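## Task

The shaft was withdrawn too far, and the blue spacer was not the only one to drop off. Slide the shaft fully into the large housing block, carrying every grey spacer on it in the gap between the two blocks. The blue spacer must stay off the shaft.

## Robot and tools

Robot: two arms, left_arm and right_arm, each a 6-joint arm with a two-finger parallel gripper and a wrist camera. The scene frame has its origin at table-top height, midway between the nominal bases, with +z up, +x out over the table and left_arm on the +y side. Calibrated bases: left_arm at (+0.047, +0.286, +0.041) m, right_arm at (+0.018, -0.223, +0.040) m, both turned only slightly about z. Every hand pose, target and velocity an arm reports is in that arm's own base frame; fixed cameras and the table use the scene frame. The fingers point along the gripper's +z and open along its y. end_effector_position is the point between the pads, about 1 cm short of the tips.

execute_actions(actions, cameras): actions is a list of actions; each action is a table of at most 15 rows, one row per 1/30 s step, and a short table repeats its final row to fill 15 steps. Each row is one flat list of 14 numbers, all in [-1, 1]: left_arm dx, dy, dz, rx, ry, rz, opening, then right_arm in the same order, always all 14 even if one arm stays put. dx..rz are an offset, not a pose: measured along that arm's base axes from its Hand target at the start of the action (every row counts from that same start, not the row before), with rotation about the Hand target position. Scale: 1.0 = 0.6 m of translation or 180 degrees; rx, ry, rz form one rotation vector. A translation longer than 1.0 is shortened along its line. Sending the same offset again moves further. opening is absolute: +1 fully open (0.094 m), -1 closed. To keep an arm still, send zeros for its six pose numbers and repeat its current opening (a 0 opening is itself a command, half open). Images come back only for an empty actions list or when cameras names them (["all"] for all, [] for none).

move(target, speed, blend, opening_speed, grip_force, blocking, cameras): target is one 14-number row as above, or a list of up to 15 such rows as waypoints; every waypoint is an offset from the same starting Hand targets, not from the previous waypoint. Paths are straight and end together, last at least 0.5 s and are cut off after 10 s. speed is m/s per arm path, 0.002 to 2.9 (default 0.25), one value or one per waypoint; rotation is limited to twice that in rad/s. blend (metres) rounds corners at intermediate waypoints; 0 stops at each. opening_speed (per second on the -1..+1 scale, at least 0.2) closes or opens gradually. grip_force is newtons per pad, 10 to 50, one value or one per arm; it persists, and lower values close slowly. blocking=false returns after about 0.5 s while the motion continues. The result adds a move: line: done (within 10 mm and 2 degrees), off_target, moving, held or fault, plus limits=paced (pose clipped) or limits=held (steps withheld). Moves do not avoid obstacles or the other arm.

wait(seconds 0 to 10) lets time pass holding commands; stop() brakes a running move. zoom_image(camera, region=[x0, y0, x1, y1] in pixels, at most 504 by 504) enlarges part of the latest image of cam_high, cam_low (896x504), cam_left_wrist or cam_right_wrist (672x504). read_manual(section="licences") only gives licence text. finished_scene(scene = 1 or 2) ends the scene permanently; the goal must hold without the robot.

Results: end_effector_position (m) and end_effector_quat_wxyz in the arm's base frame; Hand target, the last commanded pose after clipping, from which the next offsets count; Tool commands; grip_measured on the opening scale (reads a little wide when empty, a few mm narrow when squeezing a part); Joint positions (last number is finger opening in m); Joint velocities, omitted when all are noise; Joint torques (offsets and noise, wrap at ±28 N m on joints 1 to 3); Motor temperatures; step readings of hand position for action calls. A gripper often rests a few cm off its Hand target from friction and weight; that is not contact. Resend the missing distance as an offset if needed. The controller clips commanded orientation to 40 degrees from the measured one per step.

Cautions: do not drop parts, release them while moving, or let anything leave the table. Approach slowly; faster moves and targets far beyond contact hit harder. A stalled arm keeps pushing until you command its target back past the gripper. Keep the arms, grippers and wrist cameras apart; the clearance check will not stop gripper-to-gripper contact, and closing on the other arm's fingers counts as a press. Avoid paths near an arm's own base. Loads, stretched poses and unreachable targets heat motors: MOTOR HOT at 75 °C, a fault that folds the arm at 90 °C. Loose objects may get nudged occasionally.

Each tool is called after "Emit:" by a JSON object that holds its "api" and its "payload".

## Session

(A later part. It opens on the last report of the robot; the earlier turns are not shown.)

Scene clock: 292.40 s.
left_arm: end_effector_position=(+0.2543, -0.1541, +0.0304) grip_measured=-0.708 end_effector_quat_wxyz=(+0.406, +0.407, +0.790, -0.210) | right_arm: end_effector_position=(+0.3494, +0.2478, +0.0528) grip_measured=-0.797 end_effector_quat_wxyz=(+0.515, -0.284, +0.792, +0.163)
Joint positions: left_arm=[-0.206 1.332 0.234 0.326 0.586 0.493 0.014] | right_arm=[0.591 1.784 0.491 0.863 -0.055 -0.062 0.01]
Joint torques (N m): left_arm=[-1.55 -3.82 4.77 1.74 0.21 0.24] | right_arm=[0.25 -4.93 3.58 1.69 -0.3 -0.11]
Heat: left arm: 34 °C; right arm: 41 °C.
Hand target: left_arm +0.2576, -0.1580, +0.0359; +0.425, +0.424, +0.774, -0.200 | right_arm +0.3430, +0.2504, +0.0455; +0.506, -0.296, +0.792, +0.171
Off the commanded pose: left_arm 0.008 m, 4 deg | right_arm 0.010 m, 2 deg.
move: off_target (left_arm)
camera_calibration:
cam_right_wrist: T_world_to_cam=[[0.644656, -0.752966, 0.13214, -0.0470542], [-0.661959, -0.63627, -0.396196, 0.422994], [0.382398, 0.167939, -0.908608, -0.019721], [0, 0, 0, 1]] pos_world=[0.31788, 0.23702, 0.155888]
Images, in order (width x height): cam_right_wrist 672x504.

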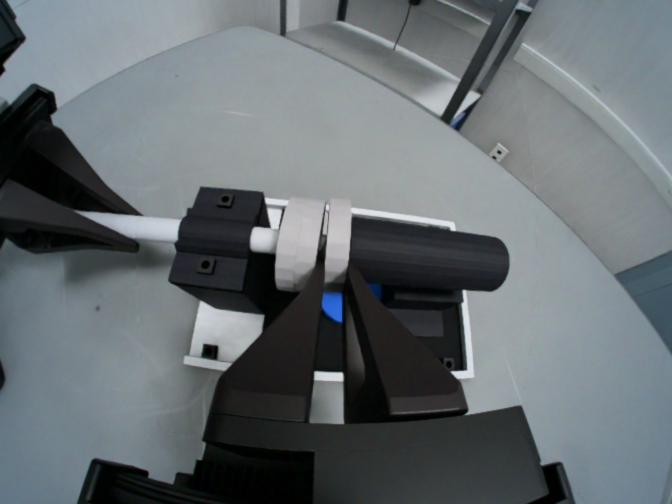

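Emit:
{"api": "move", "payload": {"target": [[0.004,-0.006,0,0.03,-0.045,0,-1,-0.006,-0.005,0,0,0,0,-1],[0.004,-0.006,0,-0.03,0.045,0,-1,-0.006,-0.005,-0.008,0,0,0,-1],[0.004,-0.006,0,0.03,-0.045,0,-1,0.004,0.003,-0.010,0,0,0,-1],[0.004,-0.006,0,0,0,0,-1,0.004,0.003,-0.01,0,0,0,-1]], "speed": 0.05, "cameras": ["cam_right_wrist"]}}

Emit:
{"api": "zoom_image", "payload": {"camera": "cam_right_wrist", "region": [240, 150, 390, 300]}}

Scene clock: 303.23 s.
left_arm: end_effector_position=(+0.2556, -0.1541, +0.0304) grip_measured=-0.708 end_effector_quat_wxyz=(+0.441, +0.437, +0.770, -0.149) | right_arm: end_effector_position=(+0.3487, +0.2463, +0.0512) grip_measured=-0.797 end_effector_quat_wxyz=(+0.523, -0.281, +0.788, +0.165)
Joint positions: left_arm=[-0.275 1.299 0.169 0.447 0.458 0.536 0.014] | right_arm=[0.59 1.807 0.471 0.925 -0.053 -0.06 0.01]
Joint torques (N m): left_arm=[-0.51 -1.78 7.47 1.39 0.49 0.01] | right_arm=[0.39 -3.96 5.35 1.4 -0.31 -0.11]
Heat: left arm: 34 °C; right arm: 41 °C.
Hand target: left_arm +0.2598, -0.1615, +0.0362; +0.443, +0.443, +0.762, -0.162 (not the last commanded pose) | right_arm +0.3452, +0.2519, +0.0397; +0.506, -0.296, +0.792, +0.171
Off the commanded pose: left_arm 0.010 m, 6 deg | right_arm 0.013 m, 3 deg.
move: off_target (left_arm, right_arm; path cut at 10 s); path passed 3 of 4 targets
camera_calibration:
cam_right_wrist: T_world_to_cam=[[0.639594, -0.757086, 0.133194, -0.0447725], [-0.657803, -0.628691, -0.414781, 0.418517], [0.397763, 0.177676, -0.90012, -0.0289243], [0, 0, 0, 1]] pos_world=[0.315443, 0.23436, 0.153521]
Images, in order (width x height): cam_right_wrist 672x504.

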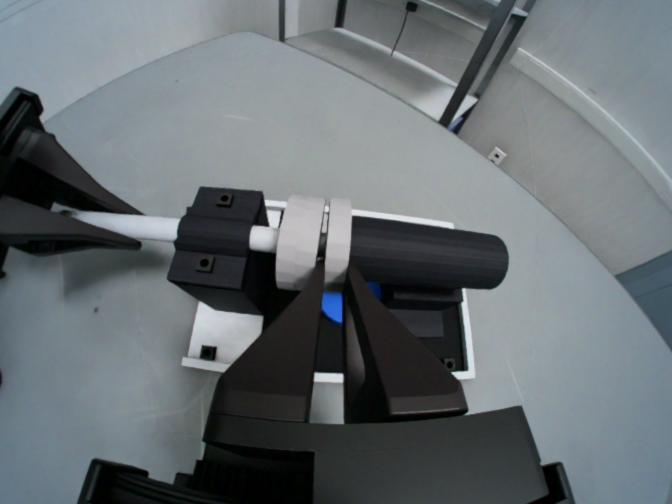

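Scaled by 3.360 from the camera's 672x504 image, which has a finer 960x720 frame.

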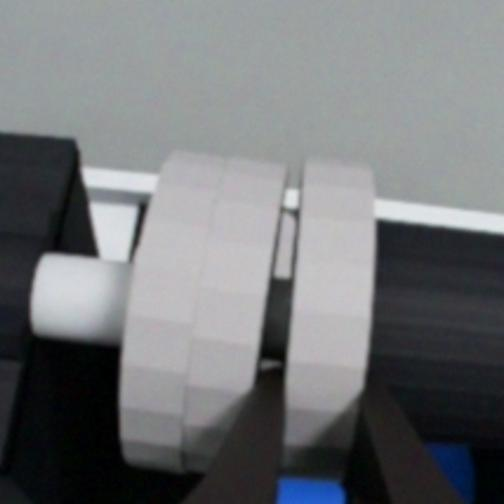

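Emit:
{"api": "move", "payload": {"target": [[-0.012,0.018,0,0,0,0,-1,-0.003,-0.005,0.004,0,0,0,-1],[-0.014,0.022,0,-0.03,0.045,0,-1,-0.003,-0.005,0.004,0,0,0,-1],[-0.014,0.022,0,0,0,0,-1,-0.003,-0.005,0.004,0,0,0,-1]], "speed": 0.1, "cameras": ["cam_right_wrist"]}}

Emit:
{"api": "zoom_image", "payload": {"camera": "cam_right_wrist", "region": [240, 150, 390, 300]}}

Scene clock: 307.00 s.
left_arm: end_effector_position=(+0.2514, -0.1458, +0.0305) grip_measured=-0.708 end_effector_quat_wxyz=(+0.428, +0.427, +0.779, -0.168) | right_arm: end_effector_position=(+0.3453, +0.2476, +0.0469) grip_measured=-0.797 end_effector_quat_wxyz=(+0.513, -0.287, +0.791, +0.170)
Joint positions: left_arm=[-0.211 1.268 0.18 0.356 0.528 0.552 0.014] | right_arm=[0.59 1.807 0.471 0.906 -0.07 -0.06 0.01]
Joint torques (N m): left_arm=[-0.66 -4.55 4.44 1.59 0.35 0.32] | right_arm=[-0.16 -5.29 4.56 1.49 -0.2 -0.14]
Heat: left arm: 34 °C; right arm: 41 °C.
Hand target: left_arm +0.2514, -0.1482, +0.0361; +0.443, +0.443, +0.762, -0.162 | right_arm +0.3434, +0.2489, +0.0421; +0.506, -0.296, +0.792, +0.171
Off the commanded pose: left_arm 0.006 m, 3 deg | right_arm 0.005 m, 1 deg.
move: off_target (left_arm)
camera_calibration:
cam_right_wrist: T_world_to_cam=[[0.653483, -0.746605, 0.124665, -0.048103], [-0.656031, -0.64079, -0.398762, 0.41694], [0.377602, 0.1788, -0.908541, -0.0246146], [0, 0, 0, 1]] pos_world=[0.314255, 0.235658, 0.149893]
Images, in order (width x height): cam_right_wrist 672x504.

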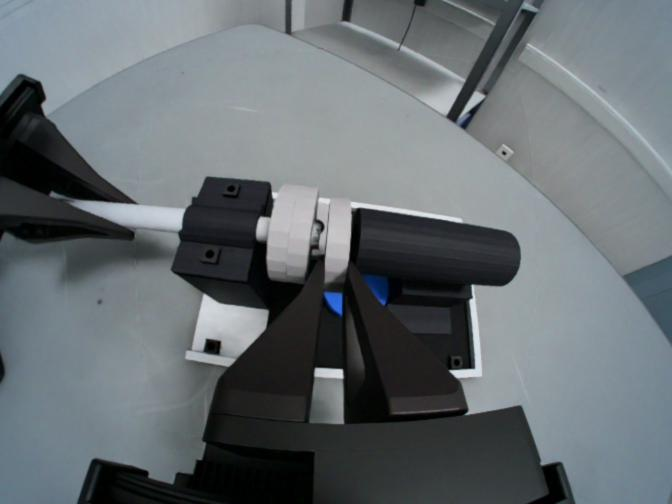

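Scaled by 3.360 from the camera's 672x504 image, which has a finer 960x720 frame.

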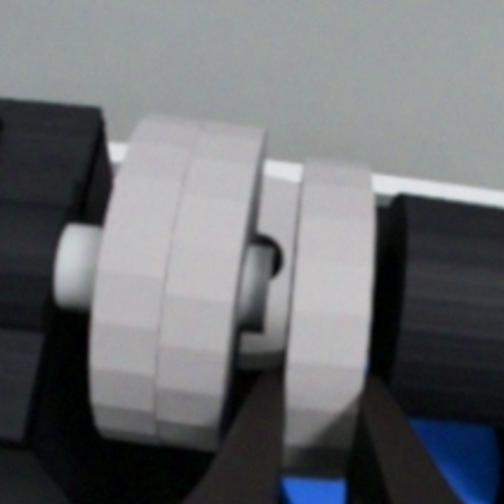

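Emit:
{"api": "move", "payload": {"target": [[0,0,0,0,0,0,-1,0.004,0.0,0.037,0,0,0,-1],[0,0,0,0,0,0,-1,0.001,0.002,0.0015,0,0,0,-1]], "speed": 0.04, "cameras": ["cam_right_wrist"]}}

Emit:
{"api": "zoom_image", "payload": {"camera": "cam_right_wrist", "region": [260, 180, 340, 240]}}

Emit:
{"api": "zoom_image", "payload": {"camera": "cam_right_wrist", "region": [260, 250, 340, 310]}}

Scene clock: 310.97 s.
left_arm: end_effector_position=(+0.2515, -0.1458, +0.0305) grip_measured=-0.708 end_effector_quat_wxyz=(+0.428, +0.427, +0.778, -0.168) | right_arm: end_effector_position=(+0.3461, +0.2492, +0.0474) grip_measured=-0.797 end_effector_quat_wxyz=(+0.509, -0.289, +0.793, +0.170)
Joint positions: left_arm=[-0.211 1.268 0.18 0.356 0.528 0.552 0.014] | right_arm=[0.59 1.799 0.485 0.875 -0.074 -0.062 0.01]
Joint torques (N m): left_arm=[-0.55 -4.64 4.27 1.6 0.32 0.32] | right_arm=[0.12 -4.92 4.05 1.71 -0.12 -0.12]
Heat: left arm: 34 °C; right arm: 41 °C.
Hand target: left_arm +0.2514, -0.1482, +0.0362; +0.444, +0.443, +0.762, -0.162 | right_arm +0.3439, +0.2502, +0.0429; +0.506, -0.296, +0.792, +0.171
Off the commanded pose: left_arm 0.006 m, 3 deg | right_arm 0.005 m, 1 deg.
move: off_target (left_arm)
camera_calibration:
cam_right_wrist: T_world_to_cam=[[0.658229, -0.742686, 0.123092, -0.0500644], [-0.656385, -0.646255, -0.389247, 0.419657], [0.368637, 0.175418, -0.912872, -0.0206336], [0, 0, 0, 1]] pos_world=[0.316016, 0.237643, 0.150677]
Images, in order (width x height): cam_right_wrist 672x504.

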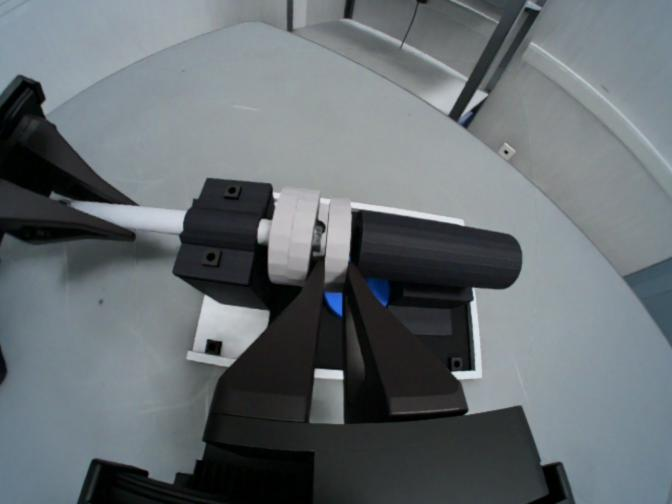

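Scaled by 6.300 from the camera's 672x504 image, which has a finer 960x720 frame.

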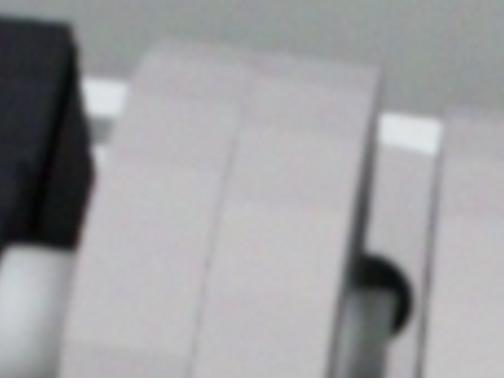

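Scaled by 6.300 from the camera's 672x504 image, which has a finer 960x720 frame.

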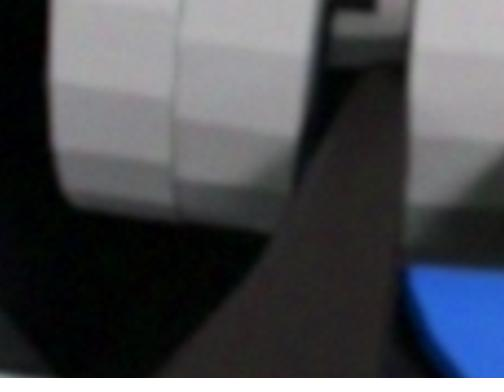

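Emit:
{"api": "move", "payload": {"target": [[0,0,0,0,0,0,-1,0.003,0.0,0.037,0,0,0,-1],[0,0,0,0,0,0,-1,0.0006,0.0022,0.004,0,0,0,-1]], "speed": 0.04, "cameras": ["cam_right_wrist"]}}

Emit:
{"api": "zoom_image", "payload": {"camera": "cam_right_wrist", "region": [260, 180, 340, 240]}}

Emit:
{"api": "zoom_image", "payload": {"camera": "cam_right_wrist", "region": [260, 250, 340, 310]}}

Scene clock: 314.03 s.
left_arm: end_effector_position=(+0.2515, -0.1458, +0.0305) grip_measured=-0.708 end_effector_quat_wxyz=(+0.428, +0.427, +0.778, -0.168) | right_arm: end_effector_position=(+0.3453, +0.2486, +0.0476) grip_measured=-0.797 end_effector_quat_wxyz=(+0.506, -0.290, +0.794, +0.169)
Joint positions: left_arm=[-0.211 1.268 0.18 0.356 0.528 0.552 0.014] | right_arm=[0.59 1.79 0.485 0.86 -0.074 -0.062 0.01]
Joint torques (N m): left_arm=[-0.62 -4.63 4.53 1.6 0.33 0.32] | right_arm=[0.44 -4.9 4.57 1.71 -0.1 -0.11]
Heat: left arm: 34 °C; right arm: 41 °C.
Hand target: left_arm +0.2514, -0.1482, +0.0362; +0.444, +0.443, +0.762, -0.162 | right_arm +0.3443, +0.2515, +0.0453; +0.506, -0.296, +0.792, +0.171
Off the commanded pose: left_arm 0.006 m, 3 deg | right_arm 0.004 m, 1 deg.
move: off_target (left_arm)
camera_calibration:
cam_right_wrist: T_world_to_cam=[[0.658885, -0.742234, 0.122305, -0.0503343], [-0.658318, -0.647616, -0.383681, 0.419659], [0.363988, 0.172286, -0.915331, -0.0174842], [0, 0, 0, 1]] pos_world=[0.315798, 0.23743, 0.151168]
Images, in order (width x height): cam_right_wrist 672x504.

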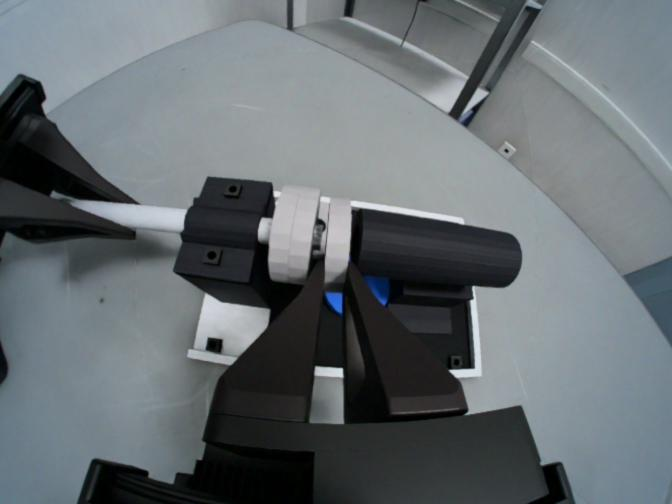

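Scaled by 6.300 from the camera's 672x504 image, which has a finer 960x720 frame.

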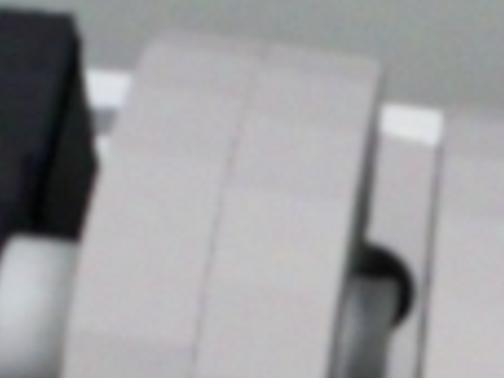

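Scaled by 6.300 from the camera's 672x504 image, which has a finer 960x720 frame.

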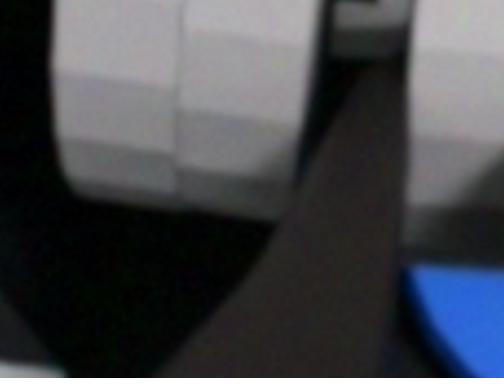

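Emit:
{"api": "move", "payload": {"target": [[0,0,0,0,0,0,-1,-0.006,0.008,0.01,0,0,0,-1],[0,0,0,0,0,0,-1,-0.001,0.0005,0.037,0,0,0,-1],[0,0,0,0,0,0,-1,-0.0011,0.0010,-0.001,0,0,0,-1]], "speed": 0.04, "cameras": ["cam_right_wrist"]}}

Emit:
{"api": "zoom_image", "payload": {"camera": "cam_right_wrist", "region": [260, 180, 340, 240]}}

Emit:
{"api": "zoom_image", "payload": {"camera": "cam_right_wrist", "region": [260, 250, 340, 310]}}

Scene clock: 317.37 s.
left_arm: end_effector_position=(+0.2515, -0.1458, +0.0305) grip_measured=-0.708 end_effector_quat_wxyz=(+0.428, +0.427, +0.778, -0.168) | right_arm: end_effector_position=(+0.3440, +0.2509, +0.0475) grip_measured=-0.797 end_effector_quat_wxyz=(+0.507, -0.291, +0.794, +0.167)
Joint positions: left_arm=[-0.211 1.268 0.18 0.356 0.528 0.553 0.014] | right_arm=[0.602 1.792 0.485 0.863 -0.061 -0.062 0.01]
Joint torques (N m): left_arm=[-0.44 -4.72 4.46 1.6 0.3 0.3] | right_arm=[-0.36 -4.86 4.46 1.7 -0.2 -0.1]
Heat: left arm: 34 °C; right arm: 41 °C.
Hand target: left_arm +0.2514, -0.1482, +0.0362; +0.444, +0.443, +0.762, -0.162 | right_arm +0.3436, +0.2521, +0.0448; +0.506, -0.296, +0.792, +0.171
Off the commanded pose: left_arm 0.006 m, 3 deg | right_arm 0.003 m, 1 deg.
move: off_target (left_arm)
camera_calibration:
cam_right_wrist: T_world_to_cam=[[0.658182, -0.741887, 0.128063, -0.0477989], [-0.656888, -0.649018, -0.383762, 0.420111], [0.367823, 0.168462, -0.914509, -0.0179081], [0, 0, 0, 1]] pos_world=[0.314013, 0.240215, 0.150967]
Images, in order (width x height): cam_right_wrist 672x504.

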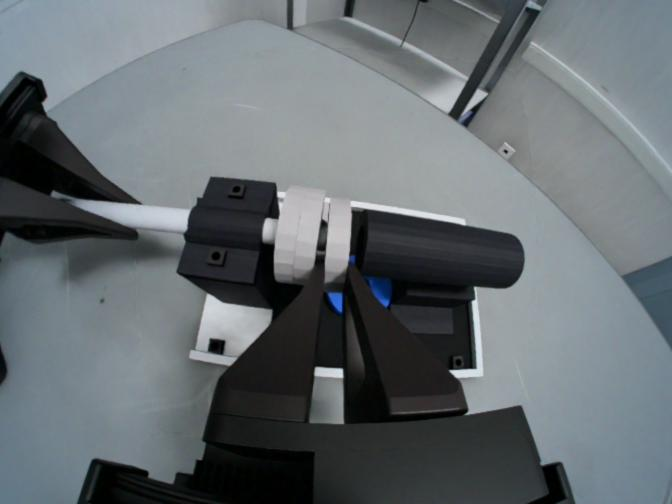

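Scaled by 6.300 from the camera's 672x504 image, which has a finer 960x720 frame.

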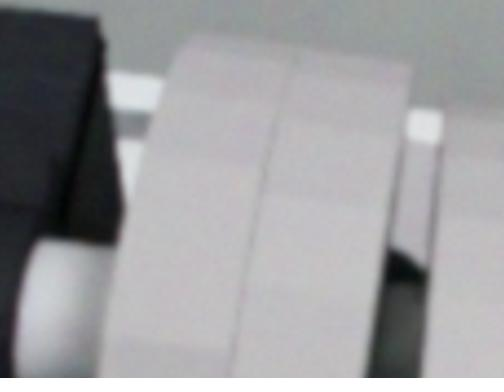

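Scaled by 6.300 from the camera's 672x504 image, which has a finer 960x720 frame.

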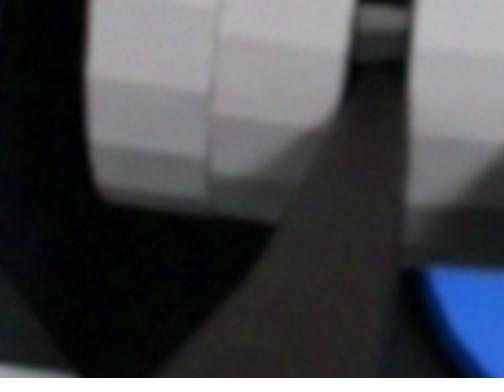

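Emit:
{"api": "move", "payload": {"target": [0,0,0,0,0,0,-1,0.004,0.0029,0.0,0,0,0,-1], "speed": 0.03, "cameras": ["cam_right_wrist"]}}

Emit:
{"api": "zoom_image", "payload": {"camera": "cam_right_wrist", "region": [260, 180, 340, 240]}}

Emit:
{"api": "zoom_image", "payload": {"camera": "cam_right_wrist", "region": [260, 250, 340, 310]}}

Scene clock: 318.50 s.
left_arm: end_effector_position=(+0.2515, -0.1458, +0.0305) grip_measured=-0.708 end_effector_quat_wxyz=(+0.428, +0.427, +0.778, -0.168) | right_arm: end_effector_position=(+0.3437, +0.2507, +0.0449) grip_measured=-0.797 end_effector_quat_wxyz=(+0.505, -0.291, +0.795, +0.166)
Joint positions: left_arm=[-0.211 1.268 0.18 0.356 0.528 0.553 0.014] | right_arm=[0.602 1.799 0.485 0.864 -0.061 -0.062 0.01]
Joint torques (N m): left_arm=[-0.51 -4.77 4.48 1.63 0.31 0.28] | right_arm=[-0.35 -4.83 5.44 1.66 -0.2 -0.09]
Heat: left arm: 35 °C; right arm: 41 °C.
Hand target: left_arm +0.2514, -0.1482, +0.0362; +0.444, +0.443, +0.762, -0.162 | right_arm +0.3460, +0.2539, +0.0447; +0.506, -0.296, +0.792, +0.171
Off the commanded pose: left_arm 0.006 m, 3 deg | right_arm 0.004 m, 1 deg.
move: off_target (left_arm)
camera_calibration:
cam_right_wrist: T_world_to_cam=[[0.658802, -0.741465, 0.127319, -0.0477305], [-0.658684, -0.650253, -0.37856, 0.419452], [0.363478, 0.165533, -0.916778, -0.0177866], [0, 0, 0, 1]] pos_world=[0.314196, 0.240303, 0.148558]
Images, in order (width x height): cam_right_wrist 672x504.

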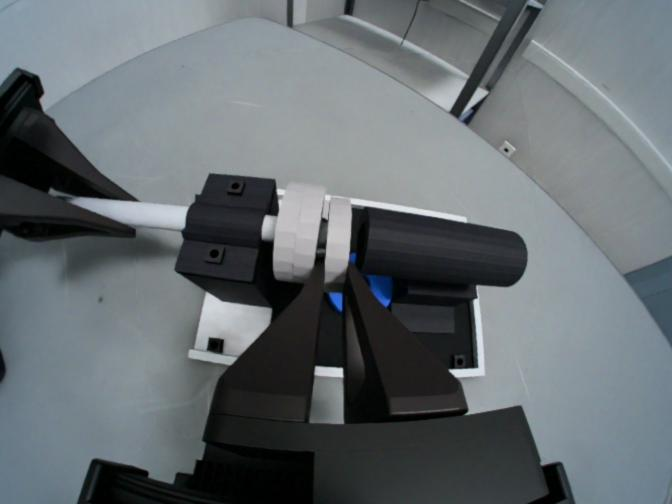

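Scaled by 6.300 from the camera's 672x504 image, which has a finer 960x720 frame.

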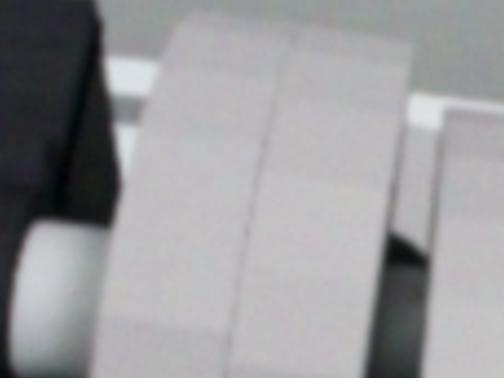

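Scaled by 6.300 from the camera's 672x504 image, which has a finer 960x720 frame.

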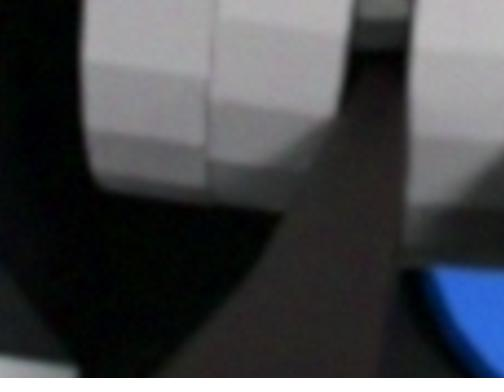

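Emit:
{"api": "move", "payload": {"target": [[-0.008,0.012,0,0.03,-0.045,0,-1,0,0,0,0,0,0,-1],[-0.008,0.012,0,0,0,0,-1,0,0,0,0,0,0,-1]], "speed": 0.12}}

Emit:
{"api": "move", "payload": {"target": [[0,0,0,0,0,0,-1,0.0025,-0.0063,0.020,0,0,0,-1],[0,0,0,0,0,0,-1,0.0109,-0.0003,0.0083,0,0,0,-1],[0,0,0,0,0,0,-1,0.0025,-0.0063,-0.0007,0,0,0,-1],[0,0,0,0,0,0,-1,-0.0038,-0.0108,0.0083,0,0,0,-1],[0,0,0,0,0,0,-1,0.0025,-0.0063,0.0148,0,0,0,-1],[0,0,0,0,0,0,-1,0.0070,-0.0031,0.0083,0,0,0,-1],[0,0,0,0,0,0,-1,0.0025,-0.0063,0.0038,0,0,0,-1],[0,0,0,0,0,0,-1,-0.0005,-0.0085,0.0083,0,0,0,-1],[0,0,0,0,0,0,-1,0.0025,-0.0063,0.0111,0,0,0,-1],[0,0,0,0,0,0,-1,0.0043,-0.0050,0.0083,0,0,0,-1],[0,0,0,0,0,0,-1,0.0025,-0.0063,0.0068,0,0,0,-1],[0,0,0,0,0,0,-1,0.0025,-0.0063,0.0083,0,0,0,-1]], "speed": 0.08, "blend": 0.001, "cameras": ["cam_right_wrist"]}}

Emit:
{"api": "zoom_image", "payload": {"camera": "cam_right_wrist", "region": [240, 150, 390, 300]}}

Scene clock: 322.43 s.
left_arm: end_effector_position=(+0.2452, -0.1374, +0.0308) grip_measured=-0.708 end_effector_quat_wxyz=(+0.442, +0.437, +0.769, -0.150) | right_arm: end_effector_position=(+0.3437, +0.2507, +0.0449) grip_measured=-0.797 end_effector_quat_wxyz=(+0.505, -0.291, +0.795, +0.166)
Joint positions: left_arm=[-0.184 1.205 0.133 0.358 0.531 0.602 0.014] | right_arm=[0.602 1.799 0.485 0.864 -0.061 -0.062 0.01]
Joint torques (N m): left_arm=[0.84 -2.29 6.94 1.23 0.65 0.11] | right_arm=[-0.36 -4.82 5.44 1.66 -0.19 -0.09]
Heat: left arm: 35 °C; right arm: 41 °C.
Hand target: left_arm +0.2466, -0.1411, +0.0362; +0.443, +0.443, +0.762, -0.162 | right_arm +0.3460, +0.2538, +0.0447; +0.506, -0.296, +0.792, +0.171
Off the commanded pose: left_arm 0.007 m, 2 deg | right_arm 0.004 m, 1 deg.
move: done

Scene clock: 323.60 s.
left_arm: end_effector_position=(+0.2452, -0.1374, +0.0308) grip_measured=-0.708 end_effector_quat_wxyz=(+0.442, +0.437, +0.769, -0.150) | right_arm: end_effector_position=(+0.3471, +0.2490, +0.0473) grip_measured=-0.797 end_effector_quat_wxyz=(+0.504, -0.290, +0.796, +0.168)
Joint positions: left_arm=[-0.184 1.205 0.133 0.358 0.531 0.602 0.014] | right_arm=[0.589 1.792 0.495 0.845 -0.074 -0.063 0.01]
Joint torques (N m): left_arm=[0.65 -2.25 6.95 1.22 0.68 0.09] | right_arm=[-0.5 -6.22 4.7 1.57 -0.2 -0.15]
Heat: left arm: 34 °C; right arm: 41 °C.
Hand target: left_arm +0.2466, -0.1411, +0.0362; +0.443, +0.443, +0.762, -0.162 | right_arm +0.3476, +0.2501, +0.0498; +0.506, -0.296, +0.792, +0.171
Off the commanded pose: left_arm 0.007 m, 2 deg | right_arm 0.003 m, 1 deg.
move: done; blend cut to 0.0008 m at target 10, 0.0005 m at target 11
camera_calibration:
cam_right_wrist: T_world_to_cam=[[0.658448, -0.742699, 0.121835, -0.050782], [-0.66092, -0.648031, -0.37847, 0.421769], [0.360043, 0.16868, -0.91756, -0.016081], [0, 0, 0, 1]] pos_world=[0.317983, 0.238316, 0.151059]
Images, in order (width x height): cam_right_wrist 672x504.

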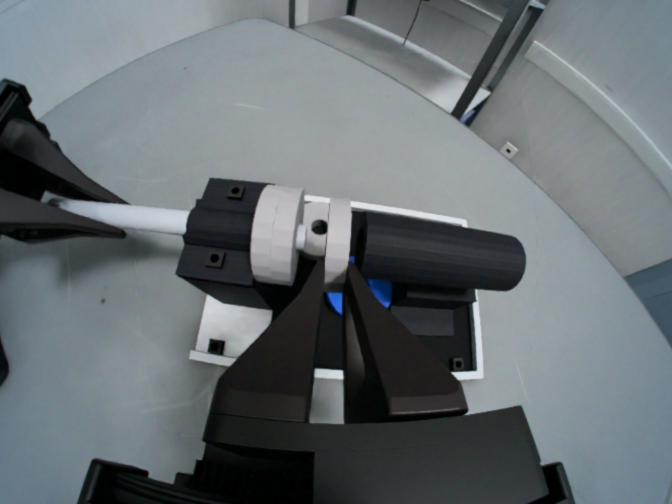

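Scaled by 3.360 from the camera's 672x504 image, which has a finer 960x720 frame.

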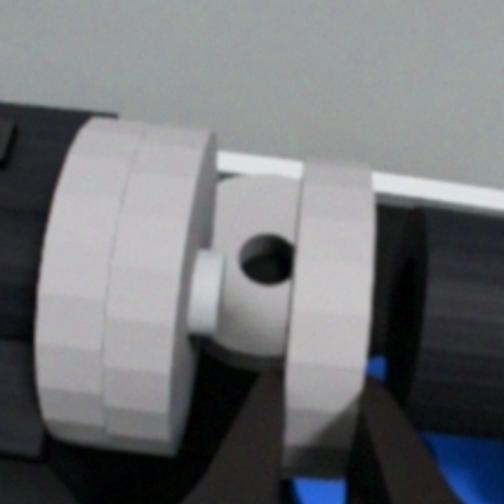

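Emit:
{"api": "move", "payload": {"target": [[0,0,0,0,0,0,-1,0.0014,0.001,0.0164,0,0,0,-1],[0,0,0,0,0,0,-1,0.0098,0.007,0.0047,0,0,0,-1],[0,0,0,0,0,0,-1,0.0014,0.001,-0.0043,0,0,0,-1],[0,0,0,0,0,0,-1,-0.0049,-0.0035,0.0047,0,0,0,-1],[0,0,0,0,0,0,-1,0.0014,0.001,0.0112,0,0,0,-1],[0,0,0,0,0,0,-1,0.0059,0.0042,0.0047,0,0,0,-1],[0,0,0,0,0,0,-1,0.0014,0.001,0.0002,0,0,0,-1],[0,0,0,0,0,0,-1,-0.0016,-0.0012,0.0047,0,0,0,-1],[0,0,0,0,0,0,-1,0.0014,0.001,0.0075,0,0,0,-1],[0,0,0,0,0,0,-1,0.0032,0.0023,0.0047,0,0,0,-1],[0,0,0,0,0,0,-1,0.0014,0.001,0.0032,0,0,0,-1],[0,0,0,0,0,0,-1,0.0014,0.001,0.0047,0,0,0,-1]], "speed": 0.08, "blend": 0.001, "cameras": ["cam_right_wrist"]}}

Emit:
{"api": "zoom_image", "payload": {"camera": "cam_right_wrist", "region": [240, 150, 390, 300]}}

Scene clock: 326.00 s.
left_arm: end_effector_position=(+0.2452, -0.1374, +0.0308) grip_measured=-0.708 end_effector_quat_wxyz=(+0.442, +0.437, +0.769, -0.150) | right_arm: end_effector_position=(+0.3479, +0.2496, +0.0497) grip_measured=-0.797 end_effector_quat_wxyz=(+0.504, -0.290, +0.796, +0.168)
Joint positions: left_arm=[-0.184 1.205 0.133 0.358 0.531 0.602 0.014] | right_arm=[0.589 1.782 0.502 0.827 -0.075 -0.063 0.01]
Joint torques (N m): left_arm=[0.88 -2.33 6.93 1.21 0.69 0.1] | right_arm=[-0.49 -6.28 4.74 1.58 -0.19 -0.14]
Heat: left arm: 34 °C; right arm: 41 °C.
Hand target: left_arm +0.2466, -0.1411, +0.0362; +0.443, +0.443, +0.762, -0.162 | right_arm +0.3483, +0.2507, +0.0525; +0.506, -0.296, +0.792, +0.171
Off the commanded pose: left_arm 0.007 m, 2 deg | right_arm 0.003 m, 1 deg.
move: done; blend cut to 0.0008 m at target 10, 0.0004 m at target 11
camera_calibration:
cam_right_wrist: T_world_to_cam=[[0.658821, -0.742424, 0.121498, -0.0513524], [-0.661099, -0.648428, -0.377477, 0.423656], [0.35903, 0.168368, -0.918014, -0.0138368], [0, 0, 0, 1]] pos_world=[0.318879, 0.238915, 0.153457]
Images, in order (width x height): cam_right_wrist 672x504.

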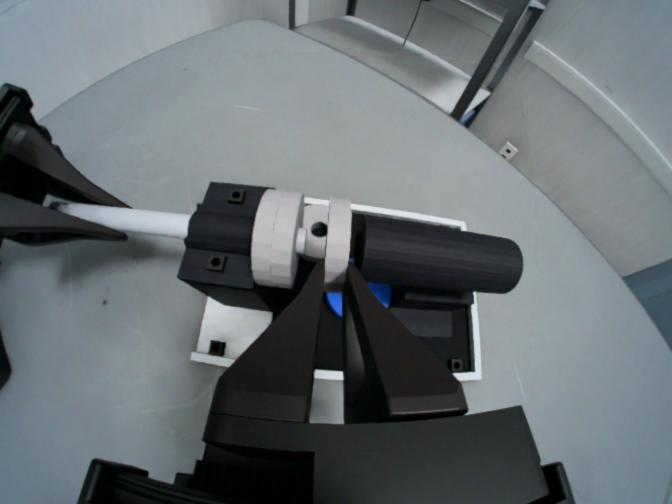

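Scaled by 3.360 from the camera's 672x504 image, which has a finer 960x720 frame.

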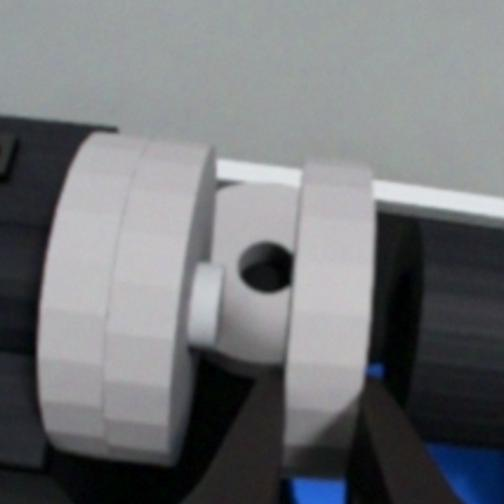

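Emit:
{"api": "move", "payload": {"target": [[0.006,-0.009,0,0.03,-0.045,0,-1,0,0,0,0,0,0,-1],[0.012,-0.018,0,-0.03,0.045,0,-1,0,0,0,0,0,0,-1],[0.012,-0.018,0,0,0,0,-1,0,0,0,0,0,0,-1]], "speed": 0.12, "grip_force": [50, 15], "cameras": ["cam_right_wrist"]}}

Emit:
{"api": "zoom_image", "payload": {"camera": "cam_right_wrist", "region": [240, 150, 390, 300]}}

Scene clock: 330.40 s.
left_arm: end_effector_position=(+0.2510, -0.1484, +0.0304) grip_measured=-0.708 end_effector_quat_wxyz=(+0.426, +0.428, +0.778, -0.172) | right_arm: end_effector_position=(+0.3479, +0.2496, +0.0497) grip_measured=-0.779 end_effector_quat_wxyz=(+0.504, -0.290, +0.796, +0.168)
Joint positions: left_arm=[-0.221 1.274 0.184 0.359 0.527 0.544 0.014] | right_arm=[0.589 1.782 0.502 0.827 -0.075 -0.063 0.01]
Joint torques (N m): left_arm=[-1.17 -3.59 4.81 1.73 0.21 0.25] | right_arm=[-0.47 -6.26 4.74 1.58 -0.19 -0.15]
Heat: left arm: 35 °C; right arm: 41 °C.
Hand target: left_arm +0.2538, -0.1519, +0.0362; +0.444, +0.443, +0.762, -0.162 | right_arm +0.3483, +0.2507, +0.0525; +0.506, -0.296, +0.792, +0.171
Off the commanded pose: left_arm 0.007 m, 3 deg | right_arm 0.003 m, 1 deg.
grip_force (N): 50, 15
move: off_target (left_arm)
camera_calibration:
cam_right_wrist: T_world_to_cam=[[0.658821, -0.742424, 0.121498, -0.0513524], [-0.661099, -0.648428, -0.377477, 0.423656], [0.35903, 0.168368, -0.918014, -0.0138368], [0, 0, 0, 1]] pos_world=[0.318879, 0.238915, 0.153457]
Images, in order (width x height): cam_right_wrist 672x504.

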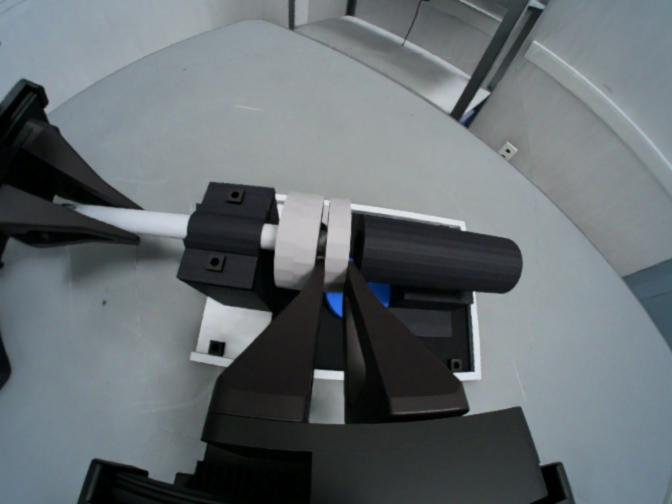

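Scaled by 3.360 from the camera's 672x504 image, which has a finer 960x720 frame.

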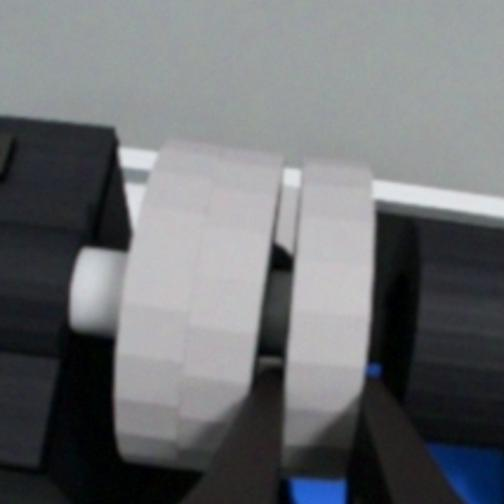

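Emit:
{"api": "move", "payload": {"target": [[0.006,-0.009,0,0.03,-0.045,0,-1,0,0,0,0,0,0,-1],[0.010,-0.015,0,-0.03,0.045,0,-1,0,0,0,0,0,0,-1],[0.010,-0.015,0,0,0,0,-1,0,0,0,0,0,0,-1]], "speed": 0.12, "cameras": ["cam_right_wrist"]}}

Emit:
{"api": "zoom_image", "payload": {"camera": "cam_right_wrist", "region": [240, 150, 390, 300]}}

Scene clock: 334.80 s.
left_arm: end_effector_position=(+0.2542, -0.1528, +0.0302) grip_measured=-0.708 end_effector_quat_wxyz=(+0.424, +0.424, +0.781, -0.172) | right_arm: end_effector_position=(+0.3487, +0.2485, +0.0497) grip_measured=-0.779 end_effector_quat_wxyz=(+0.504, -0.288, +0.797, +0.167)
Joint positions: left_arm=[-0.246 1.297 0.196 0.375 0.506 0.518 0.014] | right_arm=[0.586 1.782 0.502 0.827 -0.073 -0.063 0.01]
Joint torques (N m): left_arm=[-2.93 -2.07 5.56 1.93 0.1 0.18] | right_arm=[-0.24 -6.26 4.75 1.58 -0.21 -0.14]
Heat: left arm: 35 °C; right arm: 42 °C.
Hand target: left_arm +0.2598, -0.1609, +0.0362; +0.443, +0.443, +0.762, -0.162 | right_arm +0.3484, +0.2506, +0.0525; +0.506, -0.296, +0.792, +0.171
Off the commanded pose: left_arm 0.011 m, 4 deg | right_arm 0.003 m, 1 deg.
grip_force (N): 50, 15
move: off_target (left_arm)
camera_calibration:
cam_right_wrist: T_world_to_cam=[[0.656048, -0.744792, 0.122009, -0.051118], [-0.663401, -0.646166, -0.377318, 0.423708], [0.359862, 0.166598, -0.918011, -0.0137827], [0, 0, 0, 1]] pos_world=[0.319584, 0.23801, 0.153457]
Images, in order (width x height): cam_right_wrist 672x504.

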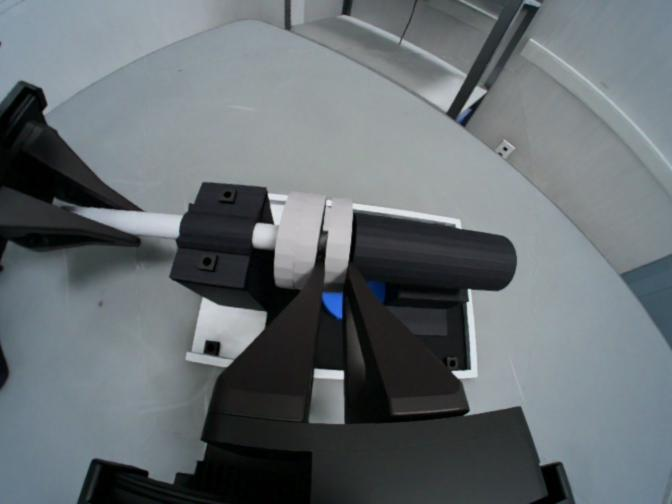

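Scaled by 3.360 from the camera's 672x504 image, which has a finer 960x720 frame.

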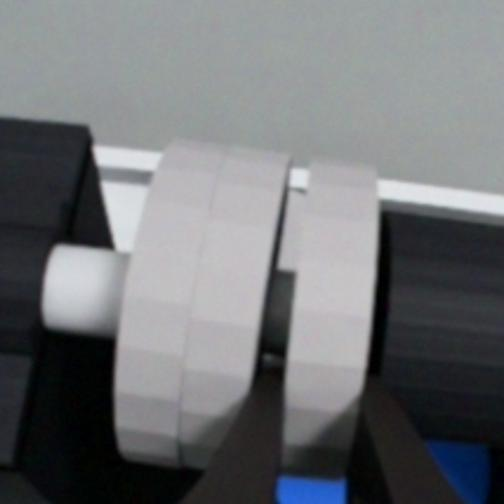

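Emit:
{"api": "move", "payload": {"target": [[0.006,-0.009,0,0.03,-0.045,0,-1,0,0,0,0,0,0,-1],[0.008,-0.012,0,-0.03,0.045,0,-1,0,0,0,0,0,0,-1],[0.008,-0.012,0,0.03,-0.045,0,-1,0,0,0,0,0,0,-1],[0.008,-0.012,0,0,0,0,-1,0,0,0,0,0,0,-1]], "speed": 0.15, "cameras": ["cam_right_wrist","cam_left_wrist"]}}

Emit:
{"api": "zoom_image", "payload": {"camera": "cam_right_wrist", "region": [240, 150, 390, 300]}}

Scene clock: 340.83 s.
left_arm: end_effector_position=(+0.2580, -0.1559, +0.0267) grip_measured=-0.711 end_effector_quat_wxyz=(+0.436, +0.436, +0.774, -0.143) | right_arm: end_effector_position=(+0.3487, +0.2485, +0.0497) grip_measured=-0.777 end_effector_quat_wxyz=(+0.504, -0.288, +0.797, +0.167)
Joint positions: left_arm=[-0.297 1.328 0.178 0.461 0.426 0.525 0.014] | right_arm=[0.586 1.782 0.502 0.827 -0.073 -0.063 0.01]
Joint torques (N m): left_arm=[-1.01 -1.66 8.34 1.42 0.66 -0.08] | right_arm=[-0.24 -6.27 4.72 1.58 -0.21 -0.14]
Heat: left arm: 35 °C; right arm: 42 °C.
Hand target: left_arm +0.2647, -0.1680, +0.0362; +0.444, +0.443, +0.762, -0.162 | right_arm +0.3484, +0.2506, +0.0525; +0.506, -0.296, +0.792, +0.171
Off the commanded pose: left_arm 0.017 m, 3 deg | right_arm 0.003 m, 1 deg.
grip_force (N): 50, 15
move: off_target (left_arm)
camera_calibration:
cam_left_wrist: T_world_to_cam=[[-0.781985, -0.619894, -0.0650402, 0.105737], [-0.590605, 0.770276, -0.240545, 0.292221], [0.199211, -0.14969, -0.968456, 0.0606121], [0, 0, 0, 1]] pos_world=[0.243197, -0.150472, 0.13587]
cam_right_wrist: T_world_to_cam=[[0.655759, -0.745022, 0.122153, -0.0510595], [-0.663588, -0.645953, -0.377353, 0.423789], [0.360042, 0.166393, -0.917978, -0.0138331], [0, 0, 0, 1]] pos_world=[0.319685, 0.238009, 0.153457]
Images, in order (width x height): cam_left_wrist 672x504, cam_right_wrist 672x504.

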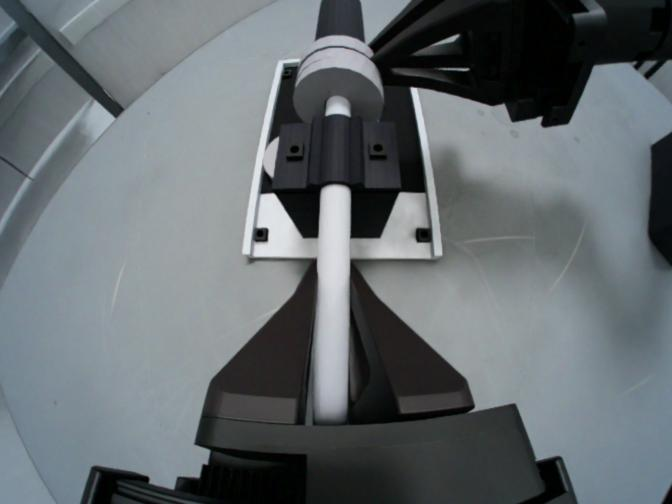

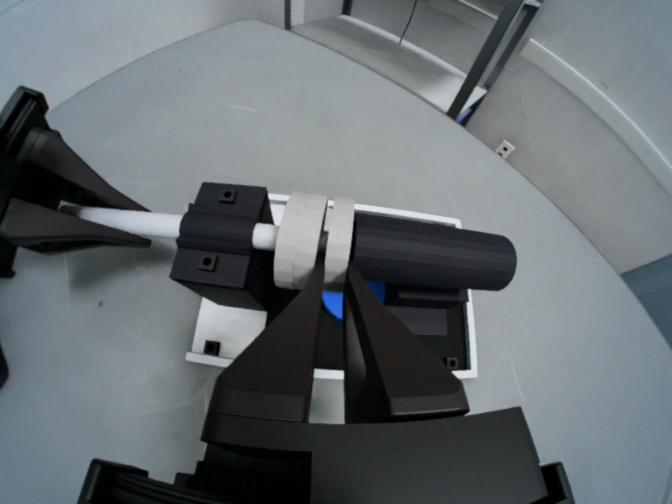

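Scaled by 3.360 from the camera's 672x504 image, which has a finer 960x720 frame.

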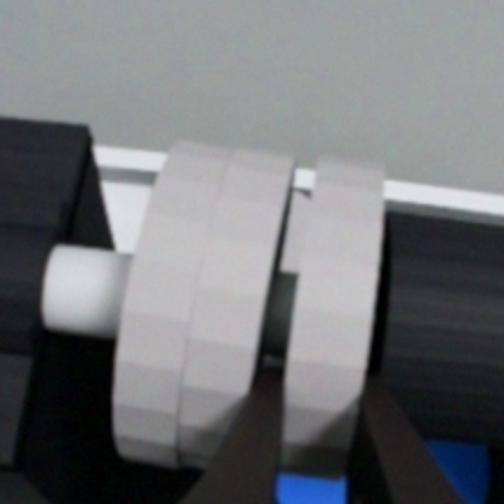

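Emit:
{"api": "move", "payload": {"target": [[-0.014,0.021,0,0,0,0,-1,0,0,0,0,0,0,-1],[-0.020,0.029,0,-0.03,0.045,0,-1,0,0,0,0,0,0,-1],[-0.020,0.029,0,0,0,0,-1,0,0,0,0,0,0,-1]], "speed": 0.1, "cameras": ["cam_right_wrist"]}}

Emit:
{"api": "zoom_image", "payload": {"camera": "cam_right_wrist", "region": [240, 150, 390, 300]}}

Scene clock: 344.83 s.
left_arm: end_effector_position=(+0.2499, -0.1461, +0.0265) grip_measured=-0.711 end_effector_quat_wxyz=(+0.421, +0.429, +0.782, -0.166) | right_arm: end_effector_position=(+0.3486, +0.2487, +0.0497) grip_measured=-0.777 end_effector_quat_wxyz=(+0.504, -0.289, +0.797, +0.167)
Joint positions: left_arm=[-0.221 1.278 0.181 0.351 0.515 0.554 0.014] | right_arm=[0.586 1.782 0.502 0.827 -0.074 -0.063 0.01]
Joint torques (N m): left_arm=[-0.75 -4.74 4.66 1.77 0.36 0.17] | right_arm=[-0.23 -6.28 4.75 1.58 -0.19 -0.14]
Heat: left arm: 35 °C; right arm: 43 °C.
Hand target: left_arm +0.2526, -0.1506, +0.0361; +0.443, +0.443, +0.762, -0.162 | right_arm +0.3484, +0.2506, +0.0525; +0.506, -0.296, +0.792, +0.171
Off the commanded pose: left_arm 0.011 m, 4 deg | right_arm 0.003 m, 1 deg.
grip_force (N): 50, 15
move: off_target (left_arm)
camera_calibration:
cam_right_wrist: T_world_to_cam=[[0.656572, -0.744384, 0.12168, -0.0513295], [-0.663036, -0.646507, -0.377377, 0.423682], [0.35958, 0.167097, -0.918031, -0.0138081], [0, 0, 0, 1]] pos_world=[0.319583, 0.238011, 0.153457]
Images, in order (width x height): cam_right_wrist 672x504.

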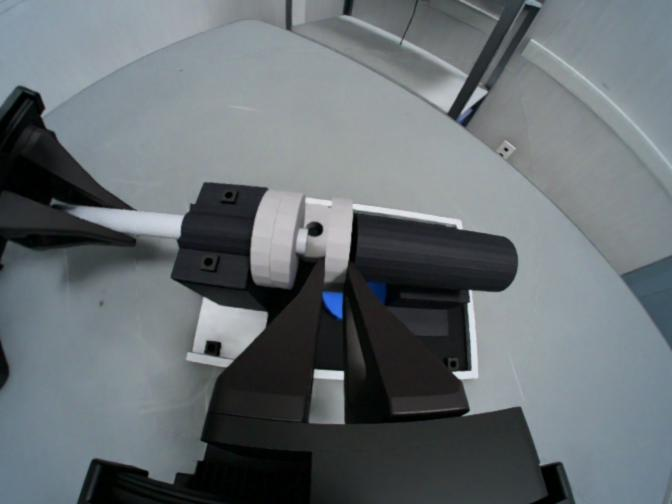

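Scaled by 3.360 from the camera's 672x504 image, which has a finer 960x720 frame.

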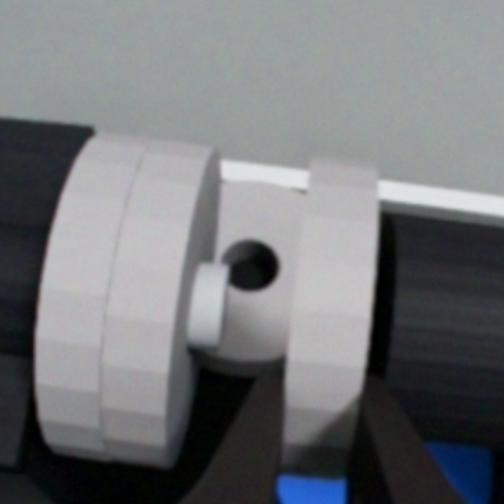

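Emit:
{"api": "move", "payload": {"target": [[0,0,0,0,0,0,-1,-0.004,0.006,0.0117,0,0,0,-1],[0,0,0,0,0,0,-1,0.0084,0.006,0,0,0,0,-1],[0,0,0,0,0,0,-1,0,0,-0.009,0,0,0,-1],[0,0,0,0,0,0,-1,-0.0063,-0.0045,0,0,0,0,-1],[0,0,0,0,0,0,-1,0,0,0.0065,0,0,0,-1],[0,0,0,0,0,0,-1,0.0045,0.0032,0,0,0,0,-1],[0,0,0,0,0,0,-1,0,0,-0.0045,0,0,0,-1],[0,0,0,0,0,0,-1,-0.003,-0.0022,0,0,0,0,-1],[0,0,0,0,0,0,-1,0,0,0.0028,0,0,0,-1],[0,0,0,0,0,0,-1,0.0018,0.0013,0,0,0,0,-1],[0,0,0,0,0,0,-1,0,0,-0.0015,0,0,0,-1],[0,0,0,0,0,0,-1,0,0,0,0,0,0,-1]], "speed": 0.08, "blend": 0.001, "grip_force": [50, 50], "cameras": ["cam_right_wrist"]}}

Emit:
{"api": "zoom_image", "payload": {"camera": "cam_right_wrist", "region": [240, 150, 390, 300]}}

Scene clock: 348.47 s.
left_arm: end_effector_position=(+0.2499, -0.1462, +0.0266) grip_measured=-0.711 end_effector_quat_wxyz=(+0.421, +0.430, +0.781, -0.166) | right_arm: end_effector_position=(+0.3472, +0.2495, +0.0486) grip_measured=-0.796 end_effector_quat_wxyz=(+0.502, -0.290, +0.797, +0.168)
Joint positions: left_arm=[-0.221 1.278 0.181 0.352 0.515 0.555 0.014] | right_arm=[0.589 1.783 0.501 0.825 -0.075 -0.063 0.01]
Joint torques (N m): left_arm=[-0.54 -4.67 4.68 1.73 0.34 0.17] | right_arm=[-0.51 -6.34 4.78 1.6 -0.18 -0.14]
Heat: left arm: 35 °C; right arm: 43 °C.
Hand target: left_arm +0.2526, -0.1507, +0.0362; +0.444, +0.443, +0.762, -0.162 | right_arm +0.3484, +0.2507, +0.0526; +0.506, -0.296, +0.792, +0.171
Off the commanded pose: left_arm 0.011 m, 4 deg | right_arm 0.004 m, 1 deg.
move: off_target (left_arm); blend cut to 0.0008 m at target 10, 0.0004 m at target 11
camera_calibration:
cam_right_wrist: T_world_to_cam=[[0.659775, -0.741688, 0.120812, -0.0513962], [-0.661985, -0.649738, -0.373653, 0.423207], [0.35563, 0.166551, -0.919667, -0.0129294], [0, 0, 0, 1]] pos_world=[0.318665, 0.239008, 0.152451]
Images, in order (width x height): cam_right_wrist 672x504.

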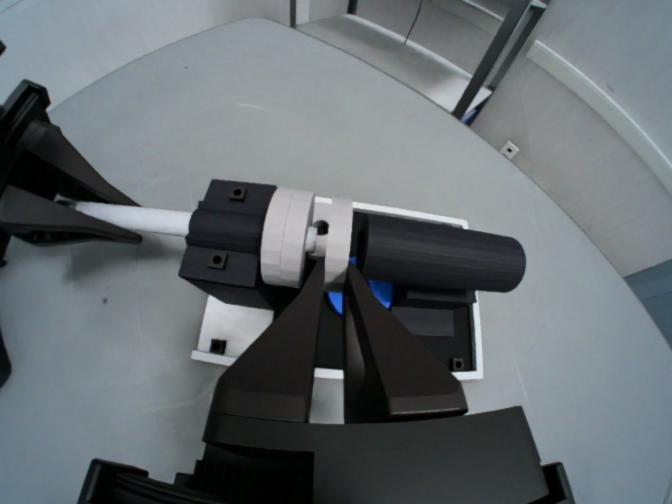

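Scaled by 3.360 from the camera's 672x504 image, which has a finer 960x720 frame.

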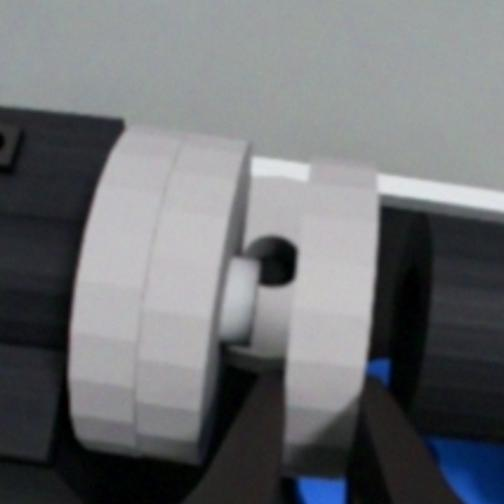

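Emit:
{"api": "move", "payload": {"target": [[0,0,0,0,0,0,-1,0.0011,0.0008,0.015,0,0,0,-1],[0,0,0,0,0,0,-1,0.0095,0.0068,0.0033,0,0,0,-1],[0,0,0,0,0,0,-1,0.0011,0.0008,-0.0057,0,0,0,-1],[0,0,0,0,0,0,-1,-0.0052,-0.0037,0.0033,0,0,0,-1],[0,0,0,0,0,0,-1,0.0011,0.0008,0.0098,0,0,0,-1],[0,0,0,0,0,0,-1,0.0056,0.004,0.0033,0,0,0,-1],[0,0,0,0,0,0,-1,0.0011,0.0008,-0.0012,0,0,0,-1],[0,0,0,0,0,0,-1,-0.0019,-0.0014,0.0033,0,0,0,-1],[0,0,0,0,0,0,-1,0.0011,0.0008,0.0061,0,0,0,-1],[0,0,0,0,0,0,-1,0.0029,0.0021,0.0033,0,0,0,-1],[0,0,0,0,0,0,-1,0.0011,0.0008,0.0018,0,0,0,-1],[0,0,0,0,0,0,-1,0.0011,0.0008,0.0033,0,0,0,-1]], "speed": 0.08, "blend": 0.001, "cameras": ["cam_right_wrist"]}}

Emit:
{"api": "zoom_image", "payload": {"camera": "cam_right_wrist", "region": [240, 150, 390, 300]}}

Scene clock: 350.50 s.
left_arm: end_effector_position=(+0.2499, -0.1462, +0.0266) grip_measured=-0.711 end_effector_quat_wxyz=(+0.421, +0.430, +0.781, -0.166) | right_arm: end_effector_position=(+0.3483, +0.2502, +0.0513) grip_measured=-0.796 end_effector_quat_wxyz=(+0.503, -0.290, +0.797, +0.168)
Joint positions: left_arm=[-0.221 1.278 0.181 0.352 0.515 0.555 0.014] | right_arm=[0.589 1.775 0.507 0.814 -0.075 -0.063 0.01]
Joint torques (N m): left_arm=[-0.7 -4.72 4.75 1.79 0.36 0.19] | right_arm=[-0.5 -6.28 4.83 1.59 -0.19 -0.14]
Heat: left arm: 35 °C; right arm: 43 °C.
Hand target: left_arm +0.2526, -0.1507, +0.0362; +0.444, +0.443, +0.762, -0.162 | right_arm +0.3491, +0.2512, +0.0546; +0.507, -0.296, +0.792, +0.171
Off the commanded pose: left_arm 0.011 m, 4 deg | right_arm 0.004 m, 1 deg.
move: off_target (left_arm); blend cut to 0.0008 m at target 10, 0.0004 m at target 11
camera_calibration:
cam_right_wrist: T_world_to_cam=[[0.659529, -0.741854, 0.121133, -0.0518123], [-0.661141, -0.649184, -0.376102, 0.425059], [0.35765, 0.167964, -0.918626, -0.0119596], [0, 0, 0, 1]] pos_world=[0.319473, 0.239513, 0.155155]
Images, in order (width x height): cam_right_wrist 672x504.

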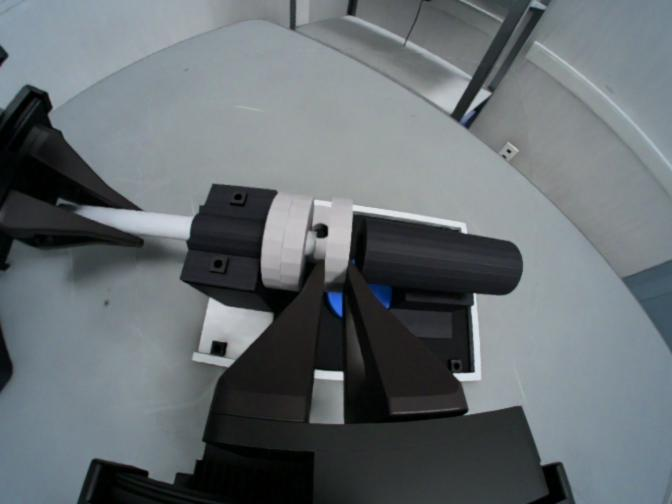

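Scaled by 3.360 from the camera's 672x504 image, which has a finer 960x720 frame.

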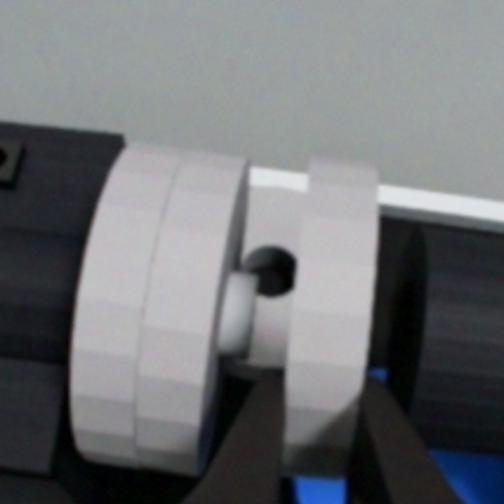

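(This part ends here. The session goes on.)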